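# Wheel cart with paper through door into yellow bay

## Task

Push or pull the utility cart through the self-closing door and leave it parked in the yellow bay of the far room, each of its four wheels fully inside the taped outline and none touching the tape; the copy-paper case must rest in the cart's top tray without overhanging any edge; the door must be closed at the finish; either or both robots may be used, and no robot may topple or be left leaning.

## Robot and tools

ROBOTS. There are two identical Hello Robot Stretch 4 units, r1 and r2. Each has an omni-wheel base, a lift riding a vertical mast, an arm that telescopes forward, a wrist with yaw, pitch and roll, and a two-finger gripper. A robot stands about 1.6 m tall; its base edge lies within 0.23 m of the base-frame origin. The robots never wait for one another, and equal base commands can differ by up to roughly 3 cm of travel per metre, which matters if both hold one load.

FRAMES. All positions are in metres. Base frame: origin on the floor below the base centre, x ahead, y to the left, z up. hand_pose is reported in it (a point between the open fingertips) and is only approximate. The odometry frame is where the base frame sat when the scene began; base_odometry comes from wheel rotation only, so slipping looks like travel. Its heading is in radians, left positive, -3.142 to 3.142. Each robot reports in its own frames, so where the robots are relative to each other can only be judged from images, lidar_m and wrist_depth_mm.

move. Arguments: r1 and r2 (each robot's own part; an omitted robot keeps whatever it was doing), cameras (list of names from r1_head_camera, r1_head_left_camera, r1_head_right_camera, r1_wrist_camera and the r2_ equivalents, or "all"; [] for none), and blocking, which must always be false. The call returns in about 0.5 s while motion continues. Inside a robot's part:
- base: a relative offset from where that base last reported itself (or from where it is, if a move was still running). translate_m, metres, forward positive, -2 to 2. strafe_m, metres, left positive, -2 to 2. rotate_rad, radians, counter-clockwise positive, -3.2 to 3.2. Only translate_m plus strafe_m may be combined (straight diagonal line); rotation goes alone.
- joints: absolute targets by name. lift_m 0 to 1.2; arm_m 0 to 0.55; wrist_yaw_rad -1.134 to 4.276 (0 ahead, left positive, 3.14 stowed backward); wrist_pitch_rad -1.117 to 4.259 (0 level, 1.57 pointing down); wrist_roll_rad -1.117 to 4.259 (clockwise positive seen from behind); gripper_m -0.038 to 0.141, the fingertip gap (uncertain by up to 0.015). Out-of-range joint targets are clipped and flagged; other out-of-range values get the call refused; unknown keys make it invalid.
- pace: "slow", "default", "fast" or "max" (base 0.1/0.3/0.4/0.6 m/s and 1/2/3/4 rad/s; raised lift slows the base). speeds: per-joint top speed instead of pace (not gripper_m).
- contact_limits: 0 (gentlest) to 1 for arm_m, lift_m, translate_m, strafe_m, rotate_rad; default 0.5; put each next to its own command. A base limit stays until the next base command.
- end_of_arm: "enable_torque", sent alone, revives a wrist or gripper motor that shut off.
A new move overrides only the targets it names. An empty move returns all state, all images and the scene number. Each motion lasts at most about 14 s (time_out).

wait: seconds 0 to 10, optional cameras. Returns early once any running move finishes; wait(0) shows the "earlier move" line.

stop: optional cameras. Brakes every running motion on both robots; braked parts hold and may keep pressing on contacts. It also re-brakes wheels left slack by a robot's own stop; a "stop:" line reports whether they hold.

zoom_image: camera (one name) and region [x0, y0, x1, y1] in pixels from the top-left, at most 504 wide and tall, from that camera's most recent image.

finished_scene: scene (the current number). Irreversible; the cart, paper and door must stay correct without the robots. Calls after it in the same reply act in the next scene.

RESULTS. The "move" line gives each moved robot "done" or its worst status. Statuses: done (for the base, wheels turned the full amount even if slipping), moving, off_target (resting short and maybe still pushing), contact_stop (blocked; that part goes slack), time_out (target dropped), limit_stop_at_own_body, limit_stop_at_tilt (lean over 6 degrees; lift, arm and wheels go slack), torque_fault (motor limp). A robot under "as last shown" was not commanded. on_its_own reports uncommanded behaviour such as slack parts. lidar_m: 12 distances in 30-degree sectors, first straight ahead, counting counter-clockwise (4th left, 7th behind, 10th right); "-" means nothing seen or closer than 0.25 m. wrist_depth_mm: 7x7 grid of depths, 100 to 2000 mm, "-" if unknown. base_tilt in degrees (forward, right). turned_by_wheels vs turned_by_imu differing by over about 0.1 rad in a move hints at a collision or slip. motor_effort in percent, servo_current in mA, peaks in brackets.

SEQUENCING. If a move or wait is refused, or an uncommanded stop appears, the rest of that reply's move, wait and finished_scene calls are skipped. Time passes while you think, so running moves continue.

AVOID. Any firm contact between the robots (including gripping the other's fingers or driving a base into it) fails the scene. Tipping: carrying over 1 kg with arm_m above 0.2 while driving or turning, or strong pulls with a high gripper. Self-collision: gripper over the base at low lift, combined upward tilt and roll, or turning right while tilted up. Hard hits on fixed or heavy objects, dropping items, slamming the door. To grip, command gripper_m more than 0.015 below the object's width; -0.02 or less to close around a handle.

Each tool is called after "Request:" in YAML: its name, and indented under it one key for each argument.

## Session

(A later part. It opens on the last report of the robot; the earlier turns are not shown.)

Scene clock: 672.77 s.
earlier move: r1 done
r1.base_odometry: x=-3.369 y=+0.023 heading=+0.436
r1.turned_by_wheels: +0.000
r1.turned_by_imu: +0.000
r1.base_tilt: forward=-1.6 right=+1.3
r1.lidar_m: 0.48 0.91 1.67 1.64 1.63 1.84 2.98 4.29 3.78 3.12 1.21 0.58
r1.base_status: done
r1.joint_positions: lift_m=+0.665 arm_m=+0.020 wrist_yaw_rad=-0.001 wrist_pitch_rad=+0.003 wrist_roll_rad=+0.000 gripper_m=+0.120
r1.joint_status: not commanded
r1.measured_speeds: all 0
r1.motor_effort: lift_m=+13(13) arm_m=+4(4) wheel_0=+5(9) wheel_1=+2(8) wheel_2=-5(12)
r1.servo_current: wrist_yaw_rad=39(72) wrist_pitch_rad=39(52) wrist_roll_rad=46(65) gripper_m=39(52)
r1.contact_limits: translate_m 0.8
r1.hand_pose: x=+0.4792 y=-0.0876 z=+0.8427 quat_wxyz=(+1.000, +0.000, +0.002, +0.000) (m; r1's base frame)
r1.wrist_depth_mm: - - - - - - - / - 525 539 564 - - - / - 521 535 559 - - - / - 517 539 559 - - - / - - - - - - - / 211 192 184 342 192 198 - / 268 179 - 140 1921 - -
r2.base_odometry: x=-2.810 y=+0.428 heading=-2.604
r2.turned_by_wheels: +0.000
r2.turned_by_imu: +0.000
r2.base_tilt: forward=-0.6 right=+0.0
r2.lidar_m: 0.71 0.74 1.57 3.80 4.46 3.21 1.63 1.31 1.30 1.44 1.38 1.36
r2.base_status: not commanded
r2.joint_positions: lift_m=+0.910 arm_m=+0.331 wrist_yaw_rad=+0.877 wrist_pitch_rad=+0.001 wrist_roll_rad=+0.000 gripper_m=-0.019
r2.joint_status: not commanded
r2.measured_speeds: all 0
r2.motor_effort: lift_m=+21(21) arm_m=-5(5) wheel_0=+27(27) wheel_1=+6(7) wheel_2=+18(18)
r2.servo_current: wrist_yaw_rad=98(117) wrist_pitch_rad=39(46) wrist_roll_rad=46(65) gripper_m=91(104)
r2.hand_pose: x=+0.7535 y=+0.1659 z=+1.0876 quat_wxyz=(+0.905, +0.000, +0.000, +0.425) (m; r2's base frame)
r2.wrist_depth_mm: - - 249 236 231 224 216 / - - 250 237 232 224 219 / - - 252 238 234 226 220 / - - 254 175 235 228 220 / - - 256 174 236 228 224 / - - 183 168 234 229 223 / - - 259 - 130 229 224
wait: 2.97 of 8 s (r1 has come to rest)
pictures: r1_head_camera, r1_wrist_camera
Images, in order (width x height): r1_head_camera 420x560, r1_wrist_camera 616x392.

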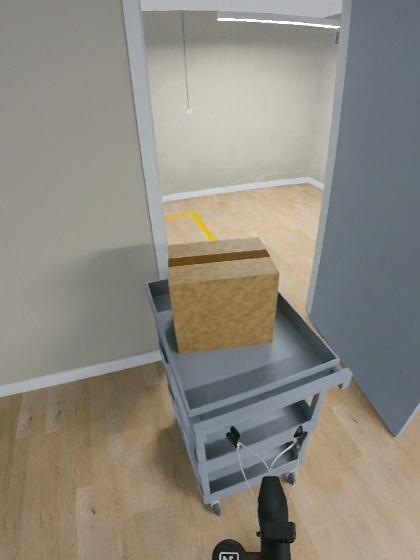

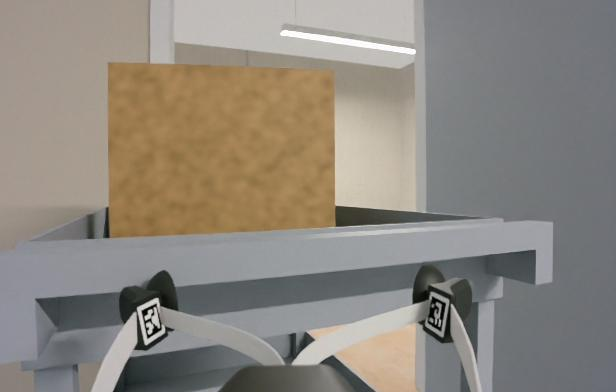

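Request:
move:
  blocking: false
  r1: {"base":{"translate_m":-0.1},"pace":"default"}

Request:
wait:
  seconds: 3

Request:
move:
  blocking: false
  r1: {"base":{"rotate_rad":0.39},"joints":{"arm_m":0.0}}

Request:
wait:
  seconds: 3

Request:
move:
  blocking: false
  r1: {"base":{"strafe_m":0.48}}

Request:
wait:
  seconds: 4
  cameras: ["r1_head_camera"]

Scene clock: 713.80 s.
move: r1 moving
r1.base_odometry: x=-3.397 y=+0.010 heading=+0.436
r1.turned_by_wheels: +0.000
r1.turned_by_imu: -0.001
r1.base_tilt: forward=-1.6 right=+1.3
r1.lidar_m: 0.50 1.04 1.70 1.60 1.60 1.80 2.99 4.27 3.79 3.15 1.22 0.60
r1.base_status: translate_m moving
r1.joint_positions: lift_m=+0.665 arm_m=+0.020 wrist_yaw_rad=-0.001 wrist_pitch_rad=+0.003 wrist_roll_rad=+0.000 gripper_m=+0.120
r1.joint_status: not commanded
r1.measured_speeds: translate_m=-0.122 strafe_m=+0.001 rotate_rad=-0.001 lift_m=+0.000 arm_m=+0.000 wrist_yaw_rad=+0.000 wrist_pitch_rad=+0.000 wrist_roll_rad=+0.000
r1.motor_effort: lift_m=+13(13) arm_m=+4(4) wheel_0=-7(9) wheel_1=-6(7) wheel_2=+9(9)
r1.servo_current: wrist_yaw_rad=52(72) wrist_pitch_rad=46(52) wrist_roll_rad=39(72) gripper_m=46(46)
r1.hand_pose: x=+0.4792 y=-0.0876 z=+0.8427 quat_wxyz=(+1.000, +0.000, +0.002, +0.000) (m; r1's base frame)
r1.wrist_depth_mm: - - - - - - - / - 539 569 585 - - - / - 549 564 585 - - - / - 549 564 585 - - - / - - - - - - - / 237 200 187 373 195 - - / 294 186 - 139 1921 466 -
r2: as last shown
r2.base_tilt: forward=-0.7 right=+0.0
r2.lidar_m: 0.70 0.73 1.59 3.80 4.46 3.19 1.63 1.33 1.29 1.46 1.38 1.39
r2.servo_current: wrist_yaw_rad=91(111) wrist_pitch_rad=39(46) wrist_roll_rad=33(65) gripper_m=91(98)
r2.wrist_depth_mm: - - 250 236 232 224 216 / - - 251 236 233 225 219 / - - 253 238 235 226 220 / - - 254 175 235 228 222 / - - 255 174 236 229 224 / - - 183 168 236 229 224 / - - 260 - 130 229 225
pictures: none

Scene clock: 714.87 s.
earlier move: r1 done
r1.base_odometry: x=-3.459 y=-0.019 heading=+0.436
r1.turned_by_wheels: +0.000
r1.turned_by_imu: +0.000
r1.base_tilt: forward=-1.6 right=+1.3
r1.lidar_m: 0.54 1.57 1.75 1.60 1.59 1.78 2.88 4.23 3.82 3.16 1.43 0.67
r1.base_status: done
r1.joint_positions: lift_m=+0.665 arm_m=+0.020 wrist_yaw_rad=-0.001 wrist_pitch_rad=+0.003 wrist_roll_rad=+0.000 gripper_m=+0.120
r1.joint_status: not commanded
r1.measured_speeds: all 0
r1.motor_effort: lift_m=+13(13) arm_m=+4(4) wheel_0=-2(9) wheel_1=-1(7) wheel_2=+0(9)
r1.servo_current: wrist_yaw_rad=59(72) wrist_pitch_rad=46(52) wrist_roll_rad=46(72) gripper_m=46(46)
r1.hand_pose: x=+0.4792 y=-0.0876 z=+0.8427 quat_wxyz=(+1.000, +0.000, +0.002, +0.000) (m; r1's base frame)
r1.wrist_depth_mm: - - - - - - - / - 615 1366 - - - - / - 615 627 654 - - - / - 615 640 668 - - - / - - - - - - - / - 213 402 1060 212 - - / - 161 - 143 1756 - -
r2.base_odometry: x=-2.810 y=+0.428 heading=-2.604
r2.turned_by_wheels: +0.000
r2.turned_by_imu: +0.000
r2.base_tilt: forward=-0.7 right=+0.1
r2.lidar_m: 0.70 0.73 1.56 3.80 4.46 3.22 1.66 1.32 1.31 1.46 1.39 1.37
r2.base_status: not commanded
r2.joint_positions: lift_m=+0.910 arm_m=+0.331 wrist_yaw_rad=+0.877 wrist_pitch_rad=+0.001 wrist_roll_rad=+0.000 gripper_m=-0.019
r2.joint_status: not commanded
r2.measured_speeds: all 0
r2.motor_effort: lift_m=+21(21) arm_m=-5(5) wheel_0=+27(27) wheel_1=+6(7) wheel_2=+18(18)
r2.servo_current: wrist_yaw_rad=98(111) wrist_pitch_rad=39(46) wrist_roll_rad=59(65) gripper_m=91(98)
r2.hand_pose: x=+0.7535 y=+0.1659 z=+1.0876 quat_wxyz=(+0.905, +0.000, +0.000, +0.425) (m; r2's base frame)
r2.wrist_depth_mm: - - 249 236 231 224 216 / - - 250 236 232 224 219 / - - 253 238 233 225 220 / - - 255 175 236 228 221 / - - 255 174 236 229 222 / - - 182 168 236 230 224 / - - 260 - 131 229 224
wait: 1.07 of 3 s (r1 has come to rest)
pictures: none

Scene clock: 715.37 s.
move: r1 moving
r1.base_odometry: x=-3.459 y=-0.019 heading=+0.682
r1.turned_by_wheels: +0.246
r1.turned_by_imu: +0.247
r1.base_tilt: forward=-1.6 right=+1.3
r1.lidar_m: 0.54 1.61 1.71 1.60 1.63 2.10 - 4.31 3.37 1.60 1.28 0.57
r1.base_status: rotate_rad moving
r1.joint_positions: lift_m=+0.665 arm_m=+0.000 wrist_yaw_rad=-0.001 wrist_pitch_rad=+0.003 wrist_roll_rad=+0.000 gripper_m=+0.120
r1.joint_status: arm_m moving
r1.measured_speeds: translate_m=+0.001 strafe_m=+0.001 rotate_rad=+0.809 lift_m=+0.000 arm_m=+0.000 wrist_yaw_rad=+0.000 wrist_pitch_rad=+0.000 wrist_roll_rad=+0.000
r1.motor_effort: lift_m=+13(13) arm_m=-7(7) wheel_0=-4(9) wheel_1=-5(8) wheel_2=-4(7)
r1.servo_current: wrist_yaw_rad=52(59) wrist_pitch_rad=46(46) wrist_roll_rad=39(59) gripper_m=39(46)
r1.hand_pose: x=+0.4593 y=-0.0876 z=+0.8427 quat_wxyz=(+1.000, +0.000, +0.002, +0.000) (m; r1's base frame)
r1.wrist_depth_mm: - - - - - - - / - - - - 647 - - / - - - 640 640 - - / - - - 647 640 - - / - - - - - - - / - 194 330 402 193 436 473 / - 140 - 139 - 1808 492
r2: as last shown
r2.base_tilt: forward=-0.7 right=+0.0
r2.lidar_m: 0.70 0.74 1.63 3.81 4.45 3.20 1.63 1.33 1.28 1.43 1.37 1.37
r2.motor_effort: lift_m=+21(21) arm_m=-5(5) wheel_0=+27(27) wheel_1=+6(6) wheel_2=+18(18)
r2.servo_current: wrist_yaw_rad=104(104) wrist_pitch_rad=33(46) wrist_roll_rad=52(65) gripper_m=91(98)
r2.wrist_depth_mm: - - 250 236 231 224 217 / - - 250 237 233 224 219 / - - 252 239 234 227 220 / - - 255 175 236 227 222 / - - 255 174 236 228 224 / - - 183 168 234 229 224 / - - 259 - 130 229 225
pictures: none

Scene clock: 716.03 s.
earlier move: r1 done
r1.base_odometry: x=-3.459 y=-0.019 heading=+0.825
r1.turned_by_wheels: +0.144
r1.turned_by_imu: +0.145
r1.base_tilt: forward=-1.5 right=+1.2
r1.lidar_m: 0.56 1.66 1.65 1.59 1.70 2.41 - 4.24 3.24 1.61 0.76 0.56
r1.base_status: done
r1.joint_positions: lift_m=+0.665 arm_m=+0.000 wrist_yaw_rad=-0.001 wrist_pitch_rad=+0.003 wrist_roll_rad=+0.000 gripper_m=+0.120
r1.joint_status: all done
r1.measured_speeds: all 0
r1.motor_effort: lift_m=+13(13) arm_m=-4(7) wheel_0=-2(9) wheel_1=-3(8) wheel_2=+0(7)
r1.servo_current: wrist_yaw_rad=39(59) wrist_pitch_rad=39(52) wrist_roll_rad=39(65) gripper_m=39(46)
r1.hand_pose: x=+0.4593 y=-0.0876 z=+0.8427 quat_wxyz=(+1.000, +0.000, +0.002, +0.000) (m; r1's base frame)
r1.wrist_depth_mm: - - - - - - - / - - - - 621 591 564 / - - - - 615 585 564 / - - - - 615 585 564 / - - - - 319 - - / - 195 - - 198 202 - / - 140 - 143 - - -
r2.base_odometry: x=-2.810 y=+0.428 heading=-2.604
r2.turned_by_wheels: +0.000
r2.turned_by_imu: +0.000
r2.base_tilt: forward=-0.7 right=+0.0
r2.lidar_m: 0.70 0.75 1.63 3.77 4.48 3.21 1.64 1.33 1.30 1.44 1.40 1.38
r2.base_status: not commanded
r2.joint_positions: lift_m=+0.910 arm_m=+0.331 wrist_yaw_rad=+0.877 wrist_pitch_rad=+0.001 wrist_roll_rad=+0.000 gripper_m=-0.019
r2.joint_status: not commanded
r2.measured_speeds: all 0
r2.motor_effort: lift_m=+21(21) arm_m=-5(5) wheel_0=+27(27) wheel_1=+6(6) wheel_2=+18(18)
r2.servo_current: wrist_yaw_rad=98(111) wrist_pitch_rad=39(46) wrist_roll_rad=46(65) gripper_m=98(104)
r2.hand_pose: x=+0.7535 y=+0.1659 z=+1.0876 quat_wxyz=(+0.905, +0.000, +0.000, +0.425) (m; r2's base frame)
r2.wrist_depth_mm: - - 250 236 232 224 217 / - - 250 236 233 224 219 / - - 253 238 234 226 220 / - - 253 176 236 227 221 / - - 256 174 236 229 223 / - - 182 168 234 229 224 / - - 259 - 130 229 224
wait: 0.67 of 3 s (r1 has come to rest)
pictures: none

Scene clock: 716.53 s.
move: r1 moving
r1.base_odometry: x=-3.486 y=+0.005 heading=+0.825
r1.turned_by_wheels: +0.000
r1.turned_by_imu: +0.000
r1.base_tilt: forward=-1.6 right=+1.3
r1.lidar_m: 0.72 1.66 1.60 1.56 1.64 2.31 - 4.28 3.25 1.65 0.75 0.56
r1.base_status: strafe_m moving
r1.joint_positions: lift_m=+0.665 arm_m=+0.000 wrist_yaw_rad=-0.001 wrist_pitch_rad=+0.003 wrist_roll_rad=+0.000 gripper_m=+0.120
r1.joint_status: not commanded
r1.measured_speeds: translate_m=+0.000 strafe_m=+0.141 rotate_rad=+0.000 lift_m=+0.000 arm_m=+0.000 wrist_yaw_rad=+0.000 wrist_pitch_rad=+0.000 wrist_roll_rad=+0.000
r1.motor_effort: lift_m=+13(13) arm_m=-4(4) wheel_0=-11(11) wheel_1=+9(10) wheel_2=+1(1)
r1.servo_current: wrist_yaw_rad=52(52) wrist_pitch_rad=46(52) wrist_roll_rad=46(72) gripper_m=46(52)
r1.hand_pose: x=+0.4593 y=-0.0876 z=+0.8427 quat_wxyz=(+1.000, +0.000, +0.002, +0.000) (m; r1's base frame)
r1.wrist_depth_mm: - - - - - - - / - - - - 634 603 574 / - - - - 634 597 574 / - - - - 621 603 569 / - - - - 415 - - / - 195 - - 198 373 - / - 140 - 144 379 - -
r2: as last shown
r2.base_tilt: forward=-0.7 right=+0.1
r2.lidar_m: 0.72 0.75 1.67 3.82 4.45 3.22 1.64 1.31 1.31 1.44 1.39 1.38
r2.servo_current: wrist_yaw_rad=98(111) wrist_pitch_rad=39(46) wrist_roll_rad=46(59) gripper_m=91(98)
r2.wrist_depth_mm: - - 250 236 232 223 218 / - - 250 236 232 224 220 / - - 251 238 234 225 221 / - - 254 175 236 228 221 / - - 256 174 236 229 224 / - - 183 168 235 229 224 / - - 259 - 130 229 224
pictures: none

Scene clock: 718.97 s.
earlier move: r1 done
r1.base_odometry: x=-3.812 y=+0.306 heading=+0.825
r1.turned_by_wheels: +0.000
r1.turned_by_imu: +0.002
r1.base_tilt: forward=-1.6 right=+1.2
r1.lidar_m: 1.60 1.52 1.15 1.11 1.19 1.67 - 4.45 3.72 2.06 0.81 0.87
r1.base_status: done
r1.joint_positions: lift_m=+0.665 arm_m=+0.000 wrist_yaw_rad=-0.001 wrist_pitch_rad=+0.003 wrist_roll_rad=+0.000 gripper_m=+0.120
r1.joint_status: not commanded
r1.measured_speeds: all 0
r1.motor_effort: lift_m=+14(14) arm_m=-4(5) wheel_0=-1(12) wheel_1=+0(11) wheel_2=+0(1)
r1.servo_current: wrist_yaw_rad=46(78) wrist_pitch_rad=46(52) wrist_roll_rad=72(72) gripper_m=39(52)
r1.hand_pose: x=+0.4593 y=-0.0876 z=+0.8427 quat_wxyz=(+1.000, +0.000, +0.002, +0.000) (m; r1's base frame)
r1.wrist_depth_mm: - - - - - - - / - - - - - - - / - - - - - - - / - - - - - - - / - - - - - - - / - 193 - - 190 201 - / - 140 - 139 - - -
r2.base_odometry: x=-2.810 y=+0.428 heading=-2.604
r2.turned_by_wheels: +0.000
r2.turned_by_imu: +0.000
r2.base_tilt: forward=-0.6 right=+0.0
r2.lidar_m: 0.69 0.74 2.10 3.81 4.43 3.20 1.59 1.32 1.30 1.45 1.40 1.37
r2.base_status: not commanded
r2.joint_positions: lift_m=+0.910 arm_m=+0.331 wrist_yaw_rad=+0.877 wrist_pitch_rad=+0.001 wrist_roll_rad=+0.000 gripper_m=-0.019
r2.joint_status: not commanded
r2.measured_speeds: all 0
r2.motor_effort: lift_m=+21(21) arm_m=-5(5) wheel_0=+27(28) wheel_1=+6(6) wheel_2=+18(18)
r2.servo_current: wrist_yaw_rad=104(111) wrist_pitch_rad=39(46) wrist_roll_rad=46(59) gripper_m=91(98)
r2.hand_pose: x=+0.7535 y=+0.1659 z=+1.0876 quat_wxyz=(+0.905, +0.000, +0.000, +0.425) (m; r2's base frame)
r2.wrist_depth_mm: - - 249 235 232 224 217 / - - 251 237 233 224 220 / - - 252 237 235 226 220 / - - 254 175 236 228 222 / - - 256 174 237 228 223 / - - 183 168 235 229 224 / - - 259 - 131 229 224
wait: 2.43 of 4 s (r1 has come to rest)
pictures: r1_head_camera
Images, in order (width x height): r1_head_camera 420x560.

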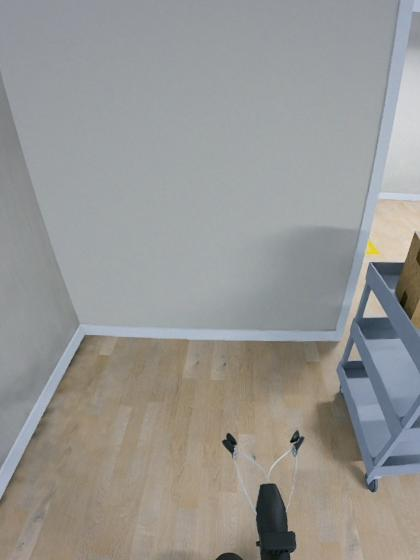

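Request:
move:
  blocking: false
  r1: {"base":{"translate_m":0.83,"strafe_m":0.1}}

Request:
wait:
  seconds: 6

Request:
move:
  blocking: false
  r1: {"base":{"rotate_rad":-1.57}}

Request:
wait:
  seconds: 4
  cameras: ["r1_head_camera","r1_wrist_camera","r1_head_right_camera"]

Scene clock: 731.70 s.
move: r1 moving
r1.base_odometry: x=-3.793 y=+0.332 heading=+0.826
r1.turned_by_wheels: +0.000
r1.turned_by_imu: +0.000
r1.base_tilt: forward=-1.6 right=+1.2
r1.lidar_m: 1.55 1.55 1.13 1.11 1.17 1.68 - 4.49 3.71 2.04 0.81 0.91
r1.base_status: translate_m moving; strafe_m moving
r1.joint_positions: lift_m=+0.665 arm_m=+0.000 wrist_yaw_rad=-0.001 wrist_pitch_rad=+0.003 wrist_roll_rad=+0.000 gripper_m=+0.120
r1.joint_status: not commanded
r1.measured_speeds: translate_m=+0.122 strafe_m=+0.015 rotate_rad=+0.001 lift_m=+0.000 arm_m=+0.000 wrist_yaw_rad=+0.000 wrist_pitch_rad=+0.000 wrist_roll_rad=+0.000
r1.motor_effort: lift_m=+14(14) arm_m=-4(4) wheel_0=+5(6) wheel_1=+6(8) wheel_2=-8(9)
r1.servo_current: wrist_yaw_rad=52(65) wrist_pitch_rad=39(46) wrist_roll_rad=39(65) gripper_m=46(46)
r1.hand_pose: x=+0.4593 y=-0.0876 z=+0.8427 quat_wxyz=(+1.000, +0.000, +0.002, +0.000) (m; r1's base frame)
r1.wrist_depth_mm: - - - - - - - / - - - - - - - / - - - - - - - / - - - - - - - / - - - - - - - / - 194 - - 189 202 - / - 140 - 139 - - -
r2: as last shown
r2.base_tilt: forward=-0.7 right=+0.0
r2.lidar_m: 0.70 0.76 2.10 3.80 4.45 3.20 1.64 1.31 1.30 1.45 1.37 1.36
r2.motor_effort: lift_m=+21(21) arm_m=-5(5) wheel_0=+27(27) wheel_1=+6(7) wheel_2=+18(18)
r2.servo_current: wrist_yaw_rad=98(111) wrist_pitch_rad=39(46) wrist_roll_rad=39(52) gripper_m=91(98)
r2.wrist_depth_mm: - - 249 236 231 223 217 / - - 251 236 232 224 219 / - - 252 238 234 225 220 / - - 254 175 236 228 221 / - - 255 174 237 229 223 / - - 183 168 235 229 223 / - - 260 - 130 229 225
pictures: none

Scene clock: 735.47 s.
earlier move: r1 done
r1.base_odometry: x=-3.323 y=+0.984 heading=+0.825
r1.turned_by_wheels: +0.000
r1.turned_by_imu: +0.000
r1.base_tilt: forward=-1.6 right=+1.3
r1.lidar_m: 0.77 0.83 0.99 0.97 1.04 1.49 - 5.08 0.73 0.69 0.74 0.81
r1.base_status: done
r1.joint_positions: lift_m=+0.665 arm_m=+0.000 wrist_yaw_rad=-0.001 wrist_pitch_rad=+0.003 wrist_roll_rad=+0.000 gripper_m=+0.120
r1.joint_status: not commanded
r1.measured_speeds: all 0
r1.motor_effort: lift_m=+14(14) arm_m=-4(4) wheel_0=+2(7) wheel_1=+1(8) wheel_2=+0(10)
r1.servo_current: wrist_yaw_rad=33(65) wrist_pitch_rad=46(52) wrist_roll_rad=46(65) gripper_m=46(52)
r1.hand_pose: x=+0.4593 y=-0.0876 z=+0.8427 quat_wxyz=(+1.000, +0.000, +0.002, +0.000) (m; r1's base frame)
r1.wrist_depth_mm: - - - - - - - / - - - - - - - / - - - - - - - / - - - - - - - / - - - - - - - / - 194 - - 190 - - / - 140 - 139 - - -
r2.base_odometry: x=-2.810 y=+0.428 heading=-2.604
r2.turned_by_wheels: +0.000
r2.turned_by_imu: +0.001
r2.base_tilt: forward=-0.7 right=+0.0
r2.lidar_m: 0.72 0.72 3.45 3.83 4.45 3.21 1.64 1.32 1.28 1.44 1.42 1.36
r2.base_status: not commanded
r2.joint_positions: lift_m=+0.910 arm_m=+0.331 wrist_yaw_rad=+0.877 wrist_pitch_rad=+0.001 wrist_roll_rad=+0.000 gripper_m=-0.019
r2.joint_status: not commanded
r2.measured_speeds: all 0
r2.motor_effort: lift_m=+21(21) arm_m=-5(6) wheel_0=+27(27) wheel_1=+6(7) wheel_2=+18(18)
r2.servo_current: wrist_yaw_rad=98(117) wrist_pitch_rad=39(46) wrist_roll_rad=46(59) gripper_m=91(104)
r2.hand_pose: x=+0.7535 y=+0.1659 z=+1.0876 quat_wxyz=(+0.905, +0.000, +0.000, +0.425) (m; r2's base frame)
r2.wrist_depth_mm: - - 249 236 231 223 217 / - - 250 237 233 224 219 / - - 253 238 233 227 220 / - - 255 175 235 227 222 / - - 257 174 238 228 223 / - - 183 167 236 229 224 / - - 260 - 130 229 224
wait: 3.77 of 6 s (r1 has come to rest)
pictures: none

Scene clock: 735.97 s.
move: r1 moving
r1.base_odometry: x=-3.323 y=+0.984 heading=+0.573
r1.turned_by_wheels: -0.253
r1.turned_by_imu: -0.254
r1.base_tilt: forward=-1.6 right=+1.3
r1.lidar_m: 0.77 0.78 0.95 0.98 0.97 1.19 2.34 5.05 4.18 0.68 0.71 0.89
r1.base_status: rotate_rad moving
r1.joint_positions: lift_m=+0.665 arm_m=+0.000 wrist_yaw_rad=-0.001 wrist_pitch_rad=+0.003 wrist_roll_rad=+0.000 gripper_m=+0.120
r1.joint_status: not commanded
r1.measured_speeds: translate_m=+0.001 strafe_m=-0.001 rotate_rad=-0.979 lift_m=+0.000 arm_m=+0.000 wrist_yaw_rad=+0.000 wrist_pitch_rad=+0.000 wrist_roll_rad=+0.000
r1.motor_effort: lift_m=+14(14) arm_m=-4(4) wheel_0=+7(10) wheel_1=+8(10) wheel_2=+7(8)
r1.servo_current: wrist_yaw_rad=46(72) wrist_pitch_rad=46(46) wrist_roll_rad=33(52) gripper_m=39(46)
r1.hand_pose: x=+0.4593 y=-0.0876 z=+0.8427 quat_wxyz=(+1.000, +0.000, +0.002, +0.000) (m; r1's base frame)
r1.wrist_depth_mm: - - - - - - - / - - - - - - - / - - - - - - - / - - - - - - - / - - - - - - - / - 194 - - 190 - - / - 140 - 139 - - -
r2: as last shown
r2.turned_by_imu: +0.000
r2.lidar_m: 0.69 0.72 3.44 3.80 4.45 3.25 1.63 1.31 1.30 1.44 1.39 1.37
r2.motor_effort: lift_m=+21(21) arm_m=-5(5) wheel_0=+27(27) wheel_1=+6(6) wheel_2=+18(18)
r2.servo_current: wrist_yaw_rad=104(111) wrist_pitch_rad=39(46) wrist_roll_rad=46(59) gripper_m=91(98)
r2.wrist_depth_mm: - - 249 236 231 224 217 / - - 251 237 233 225 218 / - - 252 238 235 226 220 / - - 255 175 234 228 222 / - - 255 174 236 228 224 / - - 183 167 235 229 223 / - - 259 - 130 229 224
pictures: none

Scene clock: 737.53 s.
earlier move: r1 done
r1.base_odometry: x=-3.323 y=+0.984 heading=-0.744
r1.turned_by_wheels: -1.317
r1.turned_by_imu: -1.324
r1.base_tilt: forward=-1.6 right=+1.3
r1.lidar_m: 0.70 0.73 0.81 0.75 0.83 0.99 0.97 1.05 1.53 5.00 5.02 0.72
r1.base_status: done
r1.joint_positions: lift_m=+0.665 arm_m=+0.000 wrist_yaw_rad=-0.001 wrist_pitch_rad=+0.003 wrist_roll_rad=+0.000 gripper_m=+0.120
r1.joint_status: not commanded
r1.measured_speeds: all 0
r1.motor_effort: lift_m=+14(14) arm_m=-4(4) wheel_0=+3(10) wheel_1=+0(10) wheel_2=-1(8)
r1.servo_current: wrist_yaw_rad=33(72) wrist_pitch_rad=46(52) wrist_roll_rad=59(59) gripper_m=46(52)
r1.hand_pose: x=+0.4593 y=-0.0876 z=+0.8427 quat_wxyz=(+1.000, +0.000, +0.002, +0.000) (m; r1's base frame)
r1.wrist_depth_mm: - 1618 - - - - - / - 544 554 1499 - - - / - 544 591 1499 - - - / - 549 549 831 - - - / 492 492 492 488 488 - - / - 202 186 488 194 - - / - 142 - 143 1863 1808 -
r2.base_odometry: x=-2.810 y=+0.428 heading=-2.604
r2.turned_by_wheels: +0.000
r2.turned_by_imu: +0.000
r2.base_tilt: forward=-0.7 right=+0.0
r2.lidar_m: 0.71 0.73 3.44 3.83 4.46 3.21 1.62 1.33 1.30 1.44 1.40 1.37
r2.base_status: not commanded
r2.joint_positions: lift_m=+0.910 arm_m=+0.331 wrist_yaw_rad=+0.877 wrist_pitch_rad=+0.001 wrist_roll_rad=+0.000 gripper_m=-0.019
r2.joint_status: not commanded
r2.measured_speeds: all 0
r2.motor_effort: lift_m=+21(21) arm_m=-5(6) wheel_0=+27(27) wheel_1=+6(6) wheel_2=+18(18)
r2.servo_current: wrist_yaw_rad=104(111) wrist_pitch_rad=46(46) wrist_roll_rad=46(59) gripper_m=98(98)
r2.hand_pose: x=+0.7535 y=+0.1659 z=+1.0876 quat_wxyz=(+0.905, +0.000, +0.000, +0.425) (m; r2's base frame)
r2.wrist_depth_mm: - - 250 236 231 224 216 / - - 251 236 233 224 218 / - - 252 238 234 227 220 / - - 253 174 236 228 223 / - - 256 174 236 228 223 / - - 183 168 235 229 224 / - - 259 - 130 229 225
wait: 1.57 of 4 s (r1 has come to rest)
pictures: r1_head_camera, r1_head_right_camera, r1_wrist_camera
Images, in order (width x height): r1_head_camera 420x560, r1_head_right_camera 420x672, r1_wrist_camera 616x392.

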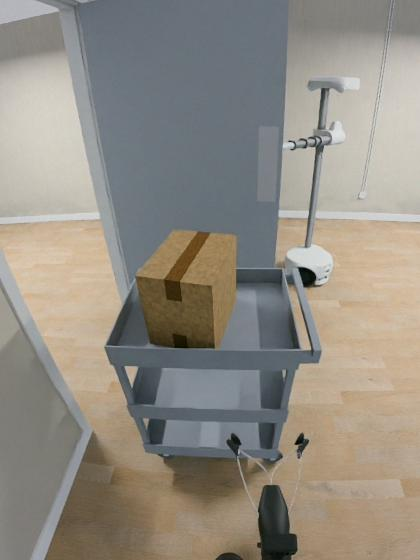

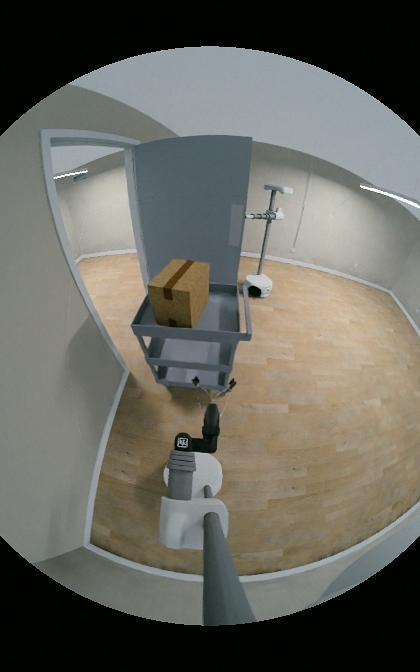

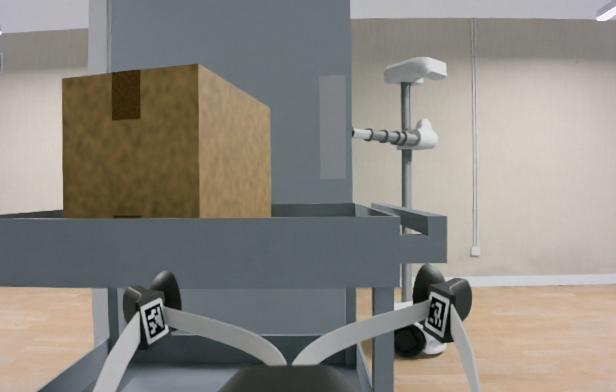

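Request:
move:
  blocking: false
  r1: {"base":{"rotate_rad":-0.14}}

Request:
wait:
  seconds: 3

Request:
move:
  blocking: false
  r1: {"base":{"strafe_m":0.18},"pace":"slow"}

Request:
wait:
  seconds: 4
  cameras: ["r1_head_camera","r1_wrist_camera"]

Scene clock: 760.73 s.
move: r1 moving
r1.base_odometry: x=-3.323 y=+0.984 heading=-0.883
r1.turned_by_wheels: -0.139
r1.turned_by_imu: -0.140
r1.base_tilt: forward=-1.6 right=+1.3
r1.lidar_m: 0.68 0.71 0.84 0.77 0.80 1.06 0.97 1.00 1.32 3.03 5.12 3.97
r1.base_status: rotate_rad moving
r1.joint_positions: lift_m=+0.665 arm_m=+0.000 wrist_yaw_rad=-0.001 wrist_pitch_rad=+0.003 wrist_roll_rad=+0.000 gripper_m=+0.120
r1.joint_status: not commanded
r1.measured_speeds: translate_m=-0.001 strafe_m=+0.001 rotate_rad=-0.084 lift_m=+0.000 arm_m=+0.000 wrist_yaw_rad=+0.000 wrist_pitch_rad=+0.000 wrist_roll_rad=+0.000
r1.motor_effort: lift_m=+13(14) arm_m=-4(4) wheel_0=+3(8) wheel_1=+1(6) wheel_2=+0(7)
r1.servo_current: wrist_yaw_rad=39(65) wrist_pitch_rad=39(52) wrist_roll_rad=46(65) gripper_m=46(46)
r1.hand_pose: x=+0.4593 y=-0.0876 z=+0.8427 quat_wxyz=(+1.000, +0.000, +0.002, +0.000) (m; r1's base frame)
r1.wrist_depth_mm: 1499 - - - - - - / 521 535 - - - - - / 512 544 788 - - - - / 521 539 723 - - - - / 459 477 488 504 - - - / 878 200 187 - 212 - - / - 140 - 143 1983 1808 -
r2: as last shown
r2.lidar_m: 0.71 0.75 3.45 3.78 4.46 3.22 1.63 1.31 1.29 1.46 1.38 1.39
r2.motor_effort: lift_m=+21(21) arm_m=-5(5) wheel_0=+27(27) wheel_1=+6(6) wheel_2=+18(18)
r2.servo_current: wrist_yaw_rad=98(104) wrist_pitch_rad=39(46) wrist_roll_rad=46(59) gripper_m=98(98)
r2.wrist_depth_mm: - - 250 235 232 223 216 / - - 251 236 232 224 219 / - - 252 238 234 226 220 / - - 253 175 236 229 221 / - - 256 174 236 228 223 / - - 183 168 235 230 224 / - - 259 - 131 228 224
pictures: none

Scene clock: 761.07 s.
earlier move: r1 done
r1.base_odometry: x=-3.323 y=+0.984 heading=-0.884
r1.turned_by_wheels: -0.001
r1.turned_by_imu: -0.001
r1.base_tilt: forward=-1.6 right=+1.3
r1.lidar_m: 0.70 0.72 0.83 0.77 0.80 1.05 0.98 1.01 1.34 3.01 5.12 3.98
r1.base_status: done
r1.joint_positions: lift_m=+0.665 arm_m=+0.000 wrist_yaw_rad=-0.001 wrist_pitch_rad=+0.003 wrist_roll_rad=+0.000 gripper_m=+0.120
r1.joint_status: not commanded
r1.measured_speeds: all 0
r1.motor_effort: lift_m=+14(14) arm_m=-4(4) wheel_0=+3(8) wheel_1=+1(6) wheel_2=+0(7)
r1.servo_current: wrist_yaw_rad=52(65) wrist_pitch_rad=39(52) wrist_roll_rad=52(65) gripper_m=39(52)
r1.hand_pose: x=+0.4593 y=-0.0876 z=+0.8427 quat_wxyz=(+1.000, +0.000, +0.002, +0.000) (m; r1's base frame)
r1.wrist_depth_mm: 1464 - - - - - - / 517 544 - - - - - / 521 544 778 - - - - / 521 539 723 - - - - / 469 477 496 508 - - - / 878 200 186 - 211 - - / - 140 - 143 1921 1808 -
r2.base_odometry: x=-2.810 y=+0.428 heading=-2.604
r2.turned_by_wheels: +0.000
r2.turned_by_imu: +0.000
r2.base_tilt: forward=-0.8 right=+0.1
r2.lidar_m: 0.72 0.71 3.43 3.80 4.44 3.19 1.63 1.31 1.31 1.45 1.39 1.38
r2.base_status: not commanded
r2.joint_positions: lift_m=+0.910 arm_m=+0.331 wrist_yaw_rad=+0.877 wrist_pitch_rad=+0.001 wrist_roll_rad=+0.000 gripper_m=-0.019
r2.joint_status: not commanded
r2.measured_speeds: all 0
r2.motor_effort: lift_m=+21(21) arm_m=-5(5) wheel_0=+27(27) wheel_1=+6(6) wheel_2=+18(18)
r2.servo_current: wrist_yaw_rad=104(104) wrist_pitch_rad=39(46) wrist_roll_rad=46(59) gripper_m=91(98)
r2.hand_pose: x=+0.7535 y=+0.1659 z=+1.0876 quat_wxyz=(+0.905, +0.000, +0.000, +0.425) (m; r2's base frame)
r2.wrist_depth_mm: - - 248 236 231 223 216 / - - 251 236 232 224 219 / - - 252 237 235 226 220 / - - 255 175 236 228 221 / - - 255 173 236 228 224 / - - 182 168 235 229 224 / - - 259 - 130 229 225
wait: 0.33 of 3 s (r1 has come to rest)
pictures: none

Scene clock: 761.57 s.
move: r1 moving
r1.base_odometry: x=-3.312 y=+0.993 heading=-0.884
r1.turned_by_wheels: +0.000
r1.turned_by_imu: +0.000
r1.base_tilt: forward=-1.6 right=+1.3
r1.lidar_m: 0.70 0.72 0.82 0.76 0.79 1.01 0.97 1.00 1.33 3.08 5.12 3.98
r1.base_status: strafe_m moving
r1.joint_positions: lift_m=+0.665 arm_m=+0.000 wrist_yaw_rad=-0.001 wrist_pitch_rad=+0.003 wrist_roll_rad=+0.000 gripper_m=+0.120
r1.joint_status: not commanded
r1.measured_speeds: translate_m=-0.001 strafe_m=+0.057 rotate_rad=+0.003 lift_m=+0.000 arm_m=+0.000 wrist_yaw_rad=+0.000 wrist_pitch_rad=+0.000 wrist_roll_rad=+0.000
r1.motor_effort: lift_m=+14(14) arm_m=-4(4) wheel_0=-7(8) wheel_1=+7(7) wheel_2=+1(1)
r1.servo_current: wrist_yaw_rad=39(65) wrist_pitch_rad=46(52) wrist_roll_rad=39(52) gripper_m=46(46)
r1.hand_pose: x=+0.4593 y=-0.0876 z=+0.8427 quat_wxyz=(+1.000, +0.000, +0.002, +0.000) (m; r1's base frame)
r1.wrist_depth_mm: 1537 - - - - - - / 512 521 - - - - - / 517 525 750 - - - - / 521 521 683 - - - - / 466 477 492 508 - - - / 854 200 186 517 211 - - / 854 140 - 144 - 1808 -
r2: as last shown
r2.base_tilt: forward=-0.7 right=+0.0
r2.lidar_m: 0.72 0.72 3.44 3.80 4.47 3.22 1.64 1.34 1.31 1.45 1.38 1.39
r2.servo_current: wrist_yaw_rad=91(111) wrist_pitch_rad=39(46) wrist_roll_rad=46(59) gripper_m=98(98)
r2.wrist_depth_mm: - - 250 236 231 224 218 / - - 251 236 232 224 219 / - - 253 238 234 227 220 / - - 255 175 235 227 221 / - - 256 174 237 229 224 / - - 182 168 234 229 222 / - - 260 - 130 229 225
pictures: none

Scene clock: 764.00 s.
earlier move: r1 done
r1.base_odometry: x=-3.183 y=+1.098 heading=-0.884
r1.turned_by_wheels: +0.000
r1.turned_by_imu: +0.001
r1.base_tilt: forward=-1.6 right=+1.3
r1.lidar_m: 0.68 0.71 0.66 0.59 0.61 0.82 1.00 1.01 1.36 3.08 5.30 0.76
r1.base_status: done
r1.joint_positions: lift_m=+0.665 arm_m=+0.000 wrist_yaw_rad=-0.001 wrist_pitch_rad=+0.003 wrist_roll_rad=+0.000 gripper_m=+0.120
r1.joint_status: not commanded
r1.measured_speeds: all 0
r1.motor_effort: lift_m=+14(14) arm_m=-4(4) wheel_0=-2(8) wheel_1=+2(7) wheel_2=+0(1)
r1.servo_current: wrist_yaw_rad=52(65) wrist_pitch_rad=46(52) wrist_roll_rad=52(65) gripper_m=39(52)
r1.hand_pose: x=+0.4593 y=-0.0876 z=+0.8427 quat_wxyz=(+1.000, +0.000, +0.002, +0.000) (m; r1's base frame)
r1.wrist_depth_mm: - - - - - - - / - 535 521 1576 - - - / - 530 525 1576 - - - / - 535 521 768 - - - / 452 462 473 488 504 - - / 1537 211 186 496 212 - - / 1983 141 - 139 1983 1808 -
r2.base_odometry: x=-2.810 y=+0.428 heading=-2.604
r2.turned_by_wheels: +0.000
r2.turned_by_imu: +0.000
r2.base_tilt: forward=-0.7 right=+0.0
r2.lidar_m: 0.71 0.75 3.41 3.81 4.47 3.22 1.64 1.32 1.30 1.44 1.37 1.35
r2.base_status: not commanded
r2.joint_positions: lift_m=+0.910 arm_m=+0.331 wrist_yaw_rad=+0.877 wrist_pitch_rad=+0.001 wrist_roll_rad=+0.000 gripper_m=-0.019
r2.joint_status: not commanded
r2.measured_speeds: all 0
r2.motor_effort: lift_m=+21(21) arm_m=-5(6) wheel_0=+27(28) wheel_1=+6(7) wheel_2=+18(18)
r2.servo_current: wrist_yaw_rad=98(111) wrist_pitch_rad=46(46) wrist_roll_rad=46(59) gripper_m=91(104)
r2.hand_pose: x=+0.7535 y=+0.1659 z=+1.0876 quat_wxyz=(+0.905, +0.000, +0.000, +0.425) (m; r2's base frame)
r2.wrist_depth_mm: - - 250 236 231 224 217 / - - 252 236 233 224 219 / - - 252 237 234 227 220 / - - 255 175 236 227 221 / - - 256 174 237 228 224 / - - 183 168 235 229 223 / - - 260 - 131 229 224
wait: 2.43 of 4 s (r1 has come to rest)
pictures: r1_head_camera, r1_wrist_camera
Images, in order (width x height): r1_head_camera 420x560, r1_wrist_camera 616x392.

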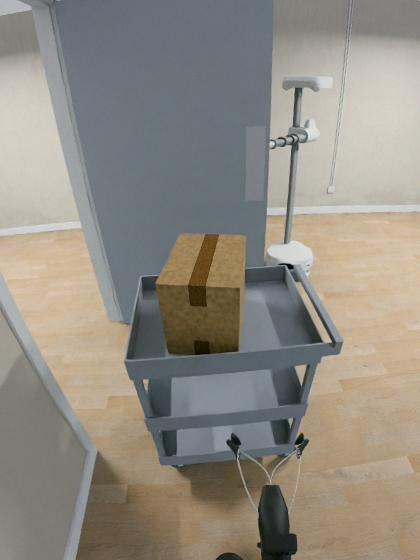

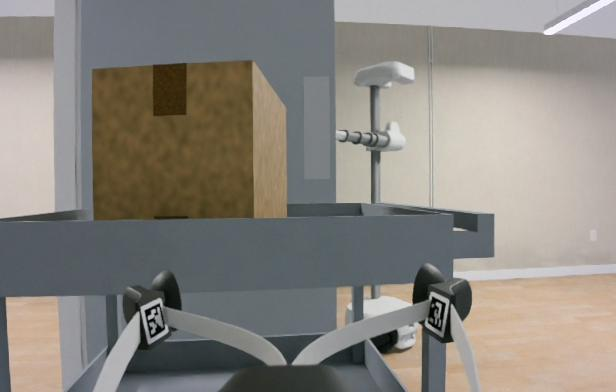

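Request:
move:
  blocking: false
  r1: {"base":{"strafe_m":0.06},"pace":"slow"}

Request:
wait:
  seconds: 3

Request:
move:
  blocking: false
  r1: {"base":{"translate_m":0.45},"pace":"slow","contact_limits":{"translate_m":0.8}}

Request:
wait:
  seconds: 8
  cameras: ["r1_head_camera","r1_wrist_camera","r2_head_left_camera"]

Scene clock: 770.57 s.
move: r1 moving
r1.base_odometry: x=-3.172 y=+1.108 heading=-0.884
r1.turned_by_wheels: +0.000
r1.turned_by_imu: +0.000
r1.base_tilt: forward=-1.6 right=+1.3
r1.lidar_m: 0.68 0.69 0.64 0.58 0.61 0.81 0.99 1.00 1.33 3.08 5.32 0.74
r1.base_status: strafe_m moving
r1.joint_positions: lift_m=+0.665 arm_m=+0.000 wrist_yaw_rad=-0.001 wrist_pitch_rad=+0.003 wrist_roll_rad=+0.000 gripper_m=+0.120
r1.joint_status: not commanded
r1.measured_speeds: translate_m=-0.001 strafe_m=+0.057 rotate_rad=+0.003 lift_m=+0.000 arm_m=+0.000 wrist_yaw_rad=+0.000 wrist_pitch_rad=+0.000 wrist_roll_rad=+0.000
r1.motor_effort: lift_m=+14(14) arm_m=-4(4) wheel_0=-8(9) wheel_1=+7(7) wheel_2=+0(1)
r1.servo_current: wrist_yaw_rad=52(52) wrist_pitch_rad=39(52) wrist_roll_rad=52(59) gripper_m=39(46)
r1.hand_pose: x=+0.4593 y=-0.0876 z=+0.8427 quat_wxyz=(+1.000, +0.000, +0.002, +0.000) (m; r1's base frame)
r1.wrist_depth_mm: - - - - - - - / - 530 525 1537 - - - / - 525 521 1537 - - - / - 530 521 574 - - - / 452 462 469 492 500 - - / 1576 216 186 488 211 - - / 1808 161 - 139 1983 1808 -
r2: as last shown
r2.lidar_m: 0.68 0.74 3.43 3.83 4.45 3.19 1.63 1.32 1.30 1.46 1.39 1.39
r2.motor_effort: lift_m=+21(21) arm_m=-5(5) wheel_0=+27(28) wheel_1=+6(7) wheel_2=+18(18)
r2.servo_current: wrist_yaw_rad=117(117) wrist_pitch_rad=46(46) wrist_roll_rad=59(59) gripper_m=91(98)
r2.wrist_depth_mm: - - 249 235 231 222 216 / - - 251 236 233 224 219 / - - 253 239 234 226 220 / - - 254 175 234 228 220 / - - 257 174 237 229 223 / - - 183 168 235 230 223 / - - 260 - 130 229 225
pictures: none

Scene clock: 771.80 s.
earlier move: r1 done
r1.base_odometry: x=-3.137 y=+1.136 heading=-0.884
r1.turned_by_wheels: +0.000
r1.turned_by_imu: +0.000
r1.base_tilt: forward=-1.6 right=+1.3
r1.lidar_m: 0.67 0.70 0.57 0.52 0.55 0.75 0.99 1.02 1.35 3.12 5.34 0.75
r1.base_status: done
r1.joint_positions: lift_m=+0.665 arm_m=+0.000 wrist_yaw_rad=-0.001 wrist_pitch_rad=+0.003 wrist_roll_rad=+0.000 gripper_m=+0.120
r1.joint_status: not commanded
r1.measured_speeds: all 0
r1.motor_effort: lift_m=+14(14) arm_m=-4(4) wheel_0=-3(9) wheel_1=+3(8) wheel_2=+0(1)
r1.servo_current: wrist_yaw_rad=52(78) wrist_pitch_rad=46(52) wrist_roll_rad=46(65) gripper_m=46(46)
r1.hand_pose: x=+0.4593 y=-0.0876 z=+0.8427 quat_wxyz=(+1.000, +0.000, +0.002, +0.000) (m; r1's base frame)
r1.wrist_depth_mm: - - - - - - - / - 539 525 521 - - - / - 539 521 627 - - - / - 539 525 521 - - - / 445 455 466 480 496 508 - / 452 214 186 484 212 - - / 1576 185 - 139 891 1808 -
r2.base_odometry: x=-2.810 y=+0.428 heading=-2.604
r2.turned_by_wheels: +0.000
r2.turned_by_imu: +0.000
r2.base_tilt: forward=-0.6 right=+0.0
r2.lidar_m: 0.71 0.71 3.45 3.80 4.46 3.20 1.64 1.32 1.28 1.46 1.40 1.36
r2.base_status: not commanded
r2.joint_positions: lift_m=+0.910 arm_m=+0.331 wrist_yaw_rad=+0.877 wrist_pitch_rad=+0.001 wrist_roll_rad=+0.000 gripper_m=-0.019
r2.joint_status: not commanded
r2.measured_speeds: all 0
r2.motor_effort: lift_m=+21(21) arm_m=-5(6) wheel_0=+27(28) wheel_1=+5(7) wheel_2=+18(18)
r2.servo_current: wrist_yaw_rad=98(117) wrist_pitch_rad=39(46) wrist_roll_rad=52(65) gripper_m=91(98)
r2.hand_pose: x=+0.7535 y=+0.1659 z=+1.0876 quat_wxyz=(+0.905, +0.000, +0.000, +0.425) (m; r2's base frame)
r2.wrist_depth_mm: - - 248 236 231 224 217 / - - 251 236 233 224 218 / - - 252 238 234 226 220 / - - 254 175 236 228 221 / - - 256 174 236 228 223 / - - 182 168 235 229 224 / - - 258 - 130 229 224
wait: 1.23 of 3 s (r1 has come to rest)
pictures: none

Scene clock: 772.30 s.
move: r1 moving
r1.base_odometry: x=-3.129 y=+1.127 heading=-0.884
r1.turned_by_wheels: +0.000
r1.turned_by_imu: +0.000
r1.base_tilt: forward=-1.6 right=+1.3
r1.lidar_m: 0.66 0.69 0.58 0.54 0.56 0.74 1.00 1.03 1.38 3.17 5.37 0.72
r1.base_status: translate_m moving
r1.joint_positions: lift_m=+0.665 arm_m=+0.000 wrist_yaw_rad=-0.001 wrist_pitch_rad=+0.003 wrist_roll_rad=+0.000 gripper_m=+0.120
r1.joint_status: not commanded
r1.measured_speeds: translate_m=+0.048 strafe_m=+0.000 rotate_rad=+0.000 lift_m=+0.000 arm_m=+0.000 wrist_yaw_rad=+0.000 wrist_pitch_rad=+0.000 wrist_roll_rad=+0.000
r1.motor_effort: lift_m=+13(14) arm_m=-4(4) wheel_0=+4(5) wheel_1=+4(7) wheel_2=-6(6)
r1.servo_current: wrist_yaw_rad=20(65) wrist_pitch_rad=39(46) wrist_roll_rad=46(72) gripper_m=39(46)
r1.contact_limits: translate_m 0.8
r1.hand_pose: x=+0.4593 y=-0.0876 z=+0.8427 quat_wxyz=(+1.000, +0.000, +0.002, +0.000) (m; r1's base frame)
r1.wrist_depth_mm: - - - - - - - / - 521 517 508 - - - / - 525 517 615 - - - / - 525 521 512 - - - / 436 445 459 477 488 500 - / 439 216 186 473 212 - - / 449 185 - 140 931 1708 -
r2: as last shown
r2.base_tilt: forward=-0.7 right=+0.0
r2.lidar_m: 0.70 0.75 3.43 3.80 4.45 3.23 1.62 1.33 1.30 1.45 1.41 1.36
r2.motor_effort: lift_m=+21(21) arm_m=-5(5) wheel_0=+27(27) wheel_1=+6(6) wheel_2=+18(18)
r2.servo_current: wrist_yaw_rad=111(117) wrist_pitch_rad=39(46) wrist_roll_rad=52(59) gripper_m=91(98)
r2.wrist_depth_mm: - - 250 236 232 223 217 / - - 252 237 232 224 219 / - - 253 238 234 226 220 / - - 254 175 236 227 221 / - - 256 174 236 229 224 / - - 183 168 235 229 224 / - - 260 - 130 229 225
pictures: none

Scene clock: 777.57 s.
earlier move: r1 done
r1.base_odometry: x=-2.852 y=+0.789 heading=-0.884
r1.turned_by_wheels: +0.000
r1.turned_by_imu: +0.000
r1.base_tilt: forward=-1.6 right=+1.3
r1.lidar_m: 0.44 0.45 0.62 0.57 0.57 0.78 1.44 1.49 1.94 4.50 5.03 0.50
r1.base_status: done
r1.joint_positions: lift_m=+0.665 arm_m=+0.000 wrist_yaw_rad=+0.002 wrist_pitch_rad=+0.003 wrist_roll_rad=+0.000 gripper_m=+0.120
r1.joint_status: not commanded
r1.measured_speeds: all 0
r1.motor_effort: lift_m=+14(14) arm_m=+5(5) wheel_0=+4(11) wheel_1=+3(8) wheel_2=-2(15)
r1.servo_current: wrist_yaw_rad=39(72) wrist_pitch_rad=39(52) wrist_roll_rad=52(72) gripper_m=46(46)
r1.contact_limits: translate_m 0.8
r1.hand_pose: x=+0.4593 y=-0.0868 z=+0.8427 quat_wxyz=(+1.000, +0.000, +0.002, +0.001) (m; r1's base frame)
r1.wrist_depth_mm: 281 274 368 - - - - / 279 276 402 - 1921 - - / 281 274 436 - 1499 - - / 281 278 402 - - - - / 232 238 241 245 251 257 - / 232 210 240 246 248 256 263 / 232 236 239 148 253 256 -
r2.base_odometry: x=-2.810 y=+0.428 heading=-2.604
r2.turned_by_wheels: +0.000
r2.turned_by_imu: +0.001
r2.base_tilt: forward=-0.7 right=+0.0
r2.lidar_m: 0.70 0.75 3.44 3.79 4.44 3.23 1.64 1.32 1.29 1.45 1.40 1.37
r2.base_status: not commanded
r2.joint_positions: lift_m=+0.910 arm_m=+0.331 wrist_yaw_rad=+0.877 wrist_pitch_rad=+0.001 wrist_roll_rad=+0.000 gripper_m=-0.019
r2.joint_status: not commanded
r2.measured_speeds: all 0
r2.motor_effort: lift_m=+21(21) arm_m=-5(5) wheel_0=+27(28) wheel_1=+6(7) wheel_2=+18(18)
r2.servo_current: wrist_yaw_rad=98(117) wrist_pitch_rad=39(46) wrist_roll_rad=33(65) gripper_m=91(104)
r2.hand_pose: x=+0.7535 y=+0.1659 z=+1.0876 quat_wxyz=(+0.905, +0.000, +0.000, +0.425) (m; r2's base frame)
r2.wrist_depth_mm: - - 249 236 231 223 216 / - - 251 237 232 224 219 / - - 253 238 234 226 220 / - - 254 175 235 228 222 / - - 255 173 237 228 223 / - - 183 168 235 229 223 / - - 260 - 130 228 226
wait: 5.27 of 8 s (r1 has come to rest)
pictures: r1_head_camera, r1_wrist_camera, r2_head_left_camera
Images, in order (width x height): r1_head_camera 420x560, r1_wrist_camera 616x392, r2_head_left_camera 420x672.

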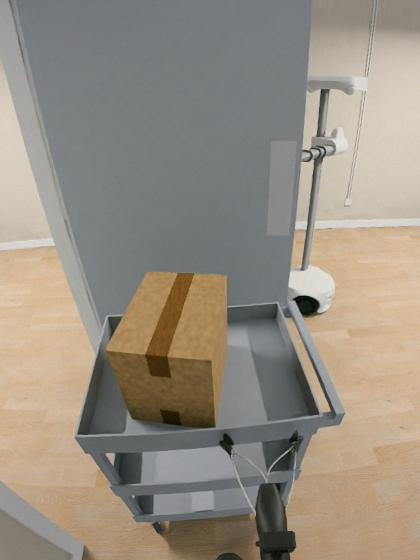

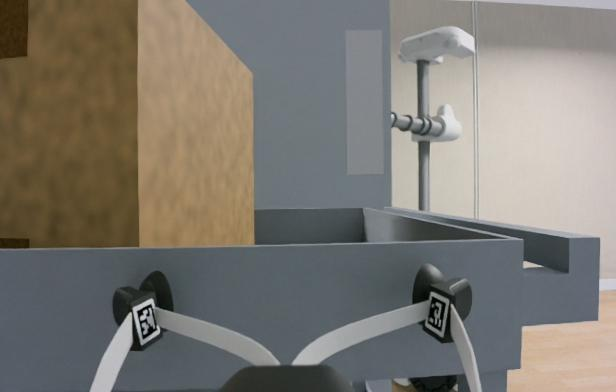

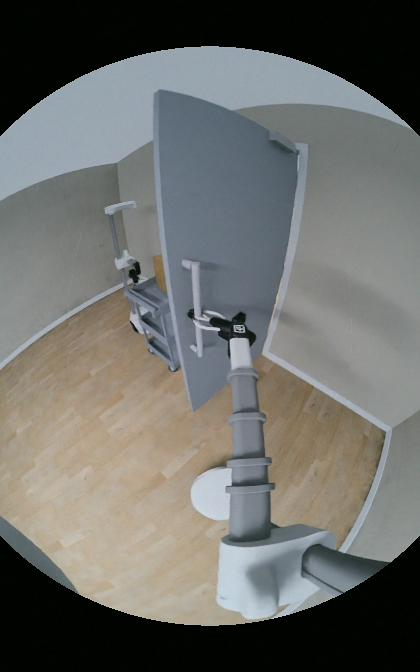

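Request:
move:
  blocking: false
  r1: {"base":{"translate_m":0.38},"pace":"slow","contact_limits":{"translate_m":0.8}}

Request:
wait:
  seconds: 8
  cameras: ["r1_head_camera","r1_wrist_camera","r1_head_left_camera"]

Scene clock: 784.43 s.
move: r1 moving
r1.base_odometry: x=-2.844 y=+0.779 heading=-0.883
r1.turned_by_wheels: +0.001
r1.turned_by_imu: +0.000
r1.base_tilt: forward=-1.6 right=+1.2
r1.lidar_m: 0.44 0.46 0.62 0.58 0.58 0.79 1.45 1.51 1.97 4.54 5.03 0.49
r1.base_status: translate_m moving
r1.joint_positions: lift_m=+0.665 arm_m=+0.000 wrist_yaw_rad=+0.002 wrist_pitch_rad=+0.003 wrist_roll_rad=+0.000 gripper_m=+0.120
r1.joint_status: not commanded
r1.measured_speeds: translate_m=+0.050 strafe_m=+0.001 rotate_rad=+0.005 lift_m=+0.000 arm_m=+0.000 wrist_yaw_rad=+0.000 wrist_pitch_rad=+0.000 wrist_roll_rad=+0.000
r1.motor_effort: lift_m=+14(14) arm_m=+5(5) wheel_0=+7(9) wheel_1=+5(7) wheel_2=-7(10)
r1.servo_current: wrist_yaw_rad=65(65) wrist_pitch_rad=46(46) wrist_roll_rad=46(59) gripper_m=46(46)
r1.contact_limits: translate_m 0.8
r1.hand_pose: x=+0.4593 y=-0.0868 z=+0.8427 quat_wxyz=(+1.000, +0.000, +0.002, +0.001) (m; r1's base frame)
r1.wrist_depth_mm: 278 273 377 - - - - / 278 273 452 - 1863 - - / 277 273 449 - 1078 - - / 279 276 449 - - - - / 230 236 241 244 249 257 - / 230 211 240 245 248 257 264 / 231 235 240 148 252 255 -
r2: as last shown
r2.turned_by_imu: +0.000
r2.lidar_m: 0.70 0.73 3.43 3.83 4.44 3.19 1.65 1.33 1.29 1.44 1.39 1.37
r2.servo_current: wrist_yaw_rad=98(104) wrist_pitch_rad=46(46) wrist_roll_rad=52(59) gripper_m=91(98)
r2.wrist_depth_mm: - - 250 236 231 224 217 / - - 250 237 233 224 219 / - - 252 238 235 227 221 / - - 253 175 235 228 221 / - - 256 174 237 227 223 / - - 183 168 235 229 224 / - - 260 - 131 229 225
pictures: none

Scene clock: 789.00 s.
earlier move: r1 done
r1.base_odometry: x=-2.611 y=+0.495 heading=-0.883
r1.turned_by_wheels: +0.000
r1.turned_by_imu: +0.000
r1.base_tilt: forward=-1.6 right=+1.3
r1.lidar_m: 0.43 0.42 0.50 0.56 0.61 0.84 1.82 1.86 2.46 5.18 4.44 0.98
r1.base_status: done
r1.joint_positions: lift_m=+0.665 arm_m=+0.000 wrist_yaw_rad=+0.002 wrist_pitch_rad=+0.003 wrist_roll_rad=+0.000 gripper_m=+0.120
r1.joint_status: not commanded
r1.measured_speeds: all 0
r1.motor_effort: lift_m=+14(14) arm_m=+5(5) wheel_0=+4(12) wheel_1=+4(9) wheel_2=-2(10)
r1.servo_current: wrist_yaw_rad=52(72) wrist_pitch_rad=39(52) wrist_roll_rad=52(72) gripper_m=46(52)
r1.contact_limits: translate_m 0.8
r1.hand_pose: x=+0.4594 y=-0.0868 z=+0.8427 quat_wxyz=(+1.000, +0.000, +0.002, +0.001) (m; r1's base frame)
r1.wrist_depth_mm: - - - - 723 - - / 427 - - - 715 - - / 455 - - - 715 - - / 430 - - - - - - / 379 233 251 267 - - - / 220 211 252 270 191 - - / 219 229 249 138 723 1397 -
r2.base_odometry: x=-2.810 y=+0.428 heading=-2.604
r2.turned_by_wheels: +0.000
r2.turned_by_imu: +0.001
r2.base_tilt: forward=-0.7 right=+0.0
r2.lidar_m: 0.70 0.75 3.43 3.81 4.44 3.20 1.60 1.32 1.30 1.45 1.39 1.37
r2.base_status: not commanded
r2.joint_positions: lift_m=+0.910 arm_m=+0.331 wrist_yaw_rad=+0.877 wrist_pitch_rad=+0.001 wrist_roll_rad=+0.000 gripper_m=-0.019
r2.joint_status: not commanded
r2.measured_speeds: all 0
r2.motor_effort: lift_m=+21(21) arm_m=-5(6) wheel_0=+27(28) wheel_1=+6(7) wheel_2=+18(18)
r2.servo_current: wrist_yaw_rad=91(111) wrist_pitch_rad=39(46) wrist_roll_rad=46(65) gripper_m=91(104)
r2.hand_pose: x=+0.7535 y=+0.1659 z=+1.0876 quat_wxyz=(+0.905, +0.000, +0.000, +0.425) (m; r2's base frame)
r2.wrist_depth_mm: - - 250 236 231 224 216 / - - 251 236 232 224 218 / - - 252 237 235 226 220 / - - 255 175 236 228 221 / - - 255 174 237 229 223 / - - 182 168 235 229 224 / - - 260 - 130 229 225
wait: 4.57 of 8 s (r1 has come to rest)
pictures: r1_head_camera, r1_head_left_camera, r1_wrist_camera
Images, in order (width x height): r1_head_camera 420x560, r1_head_left_camera 420x672, r1_wrist_camera 616x392.

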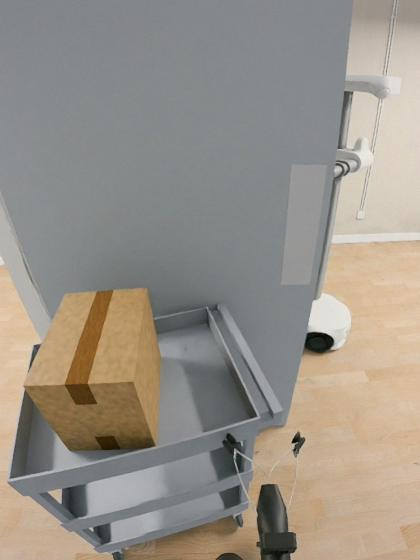

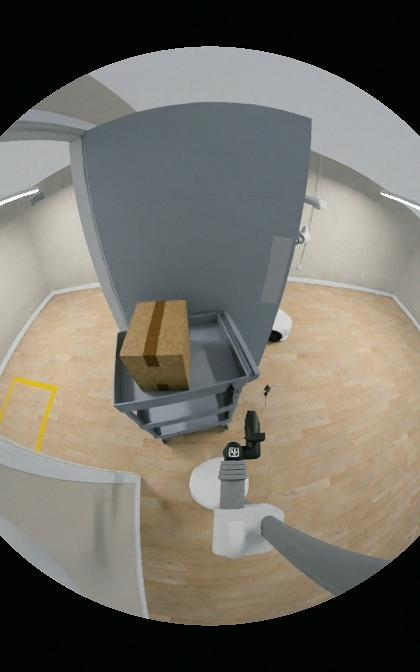

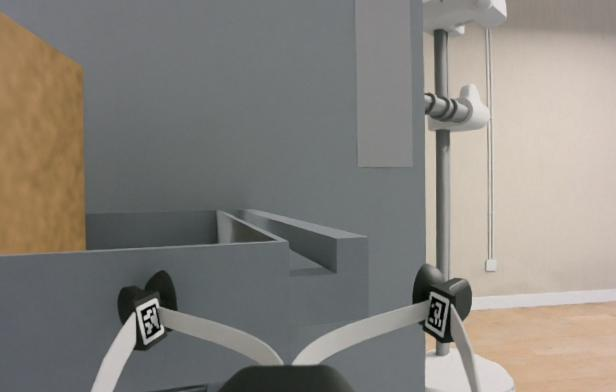

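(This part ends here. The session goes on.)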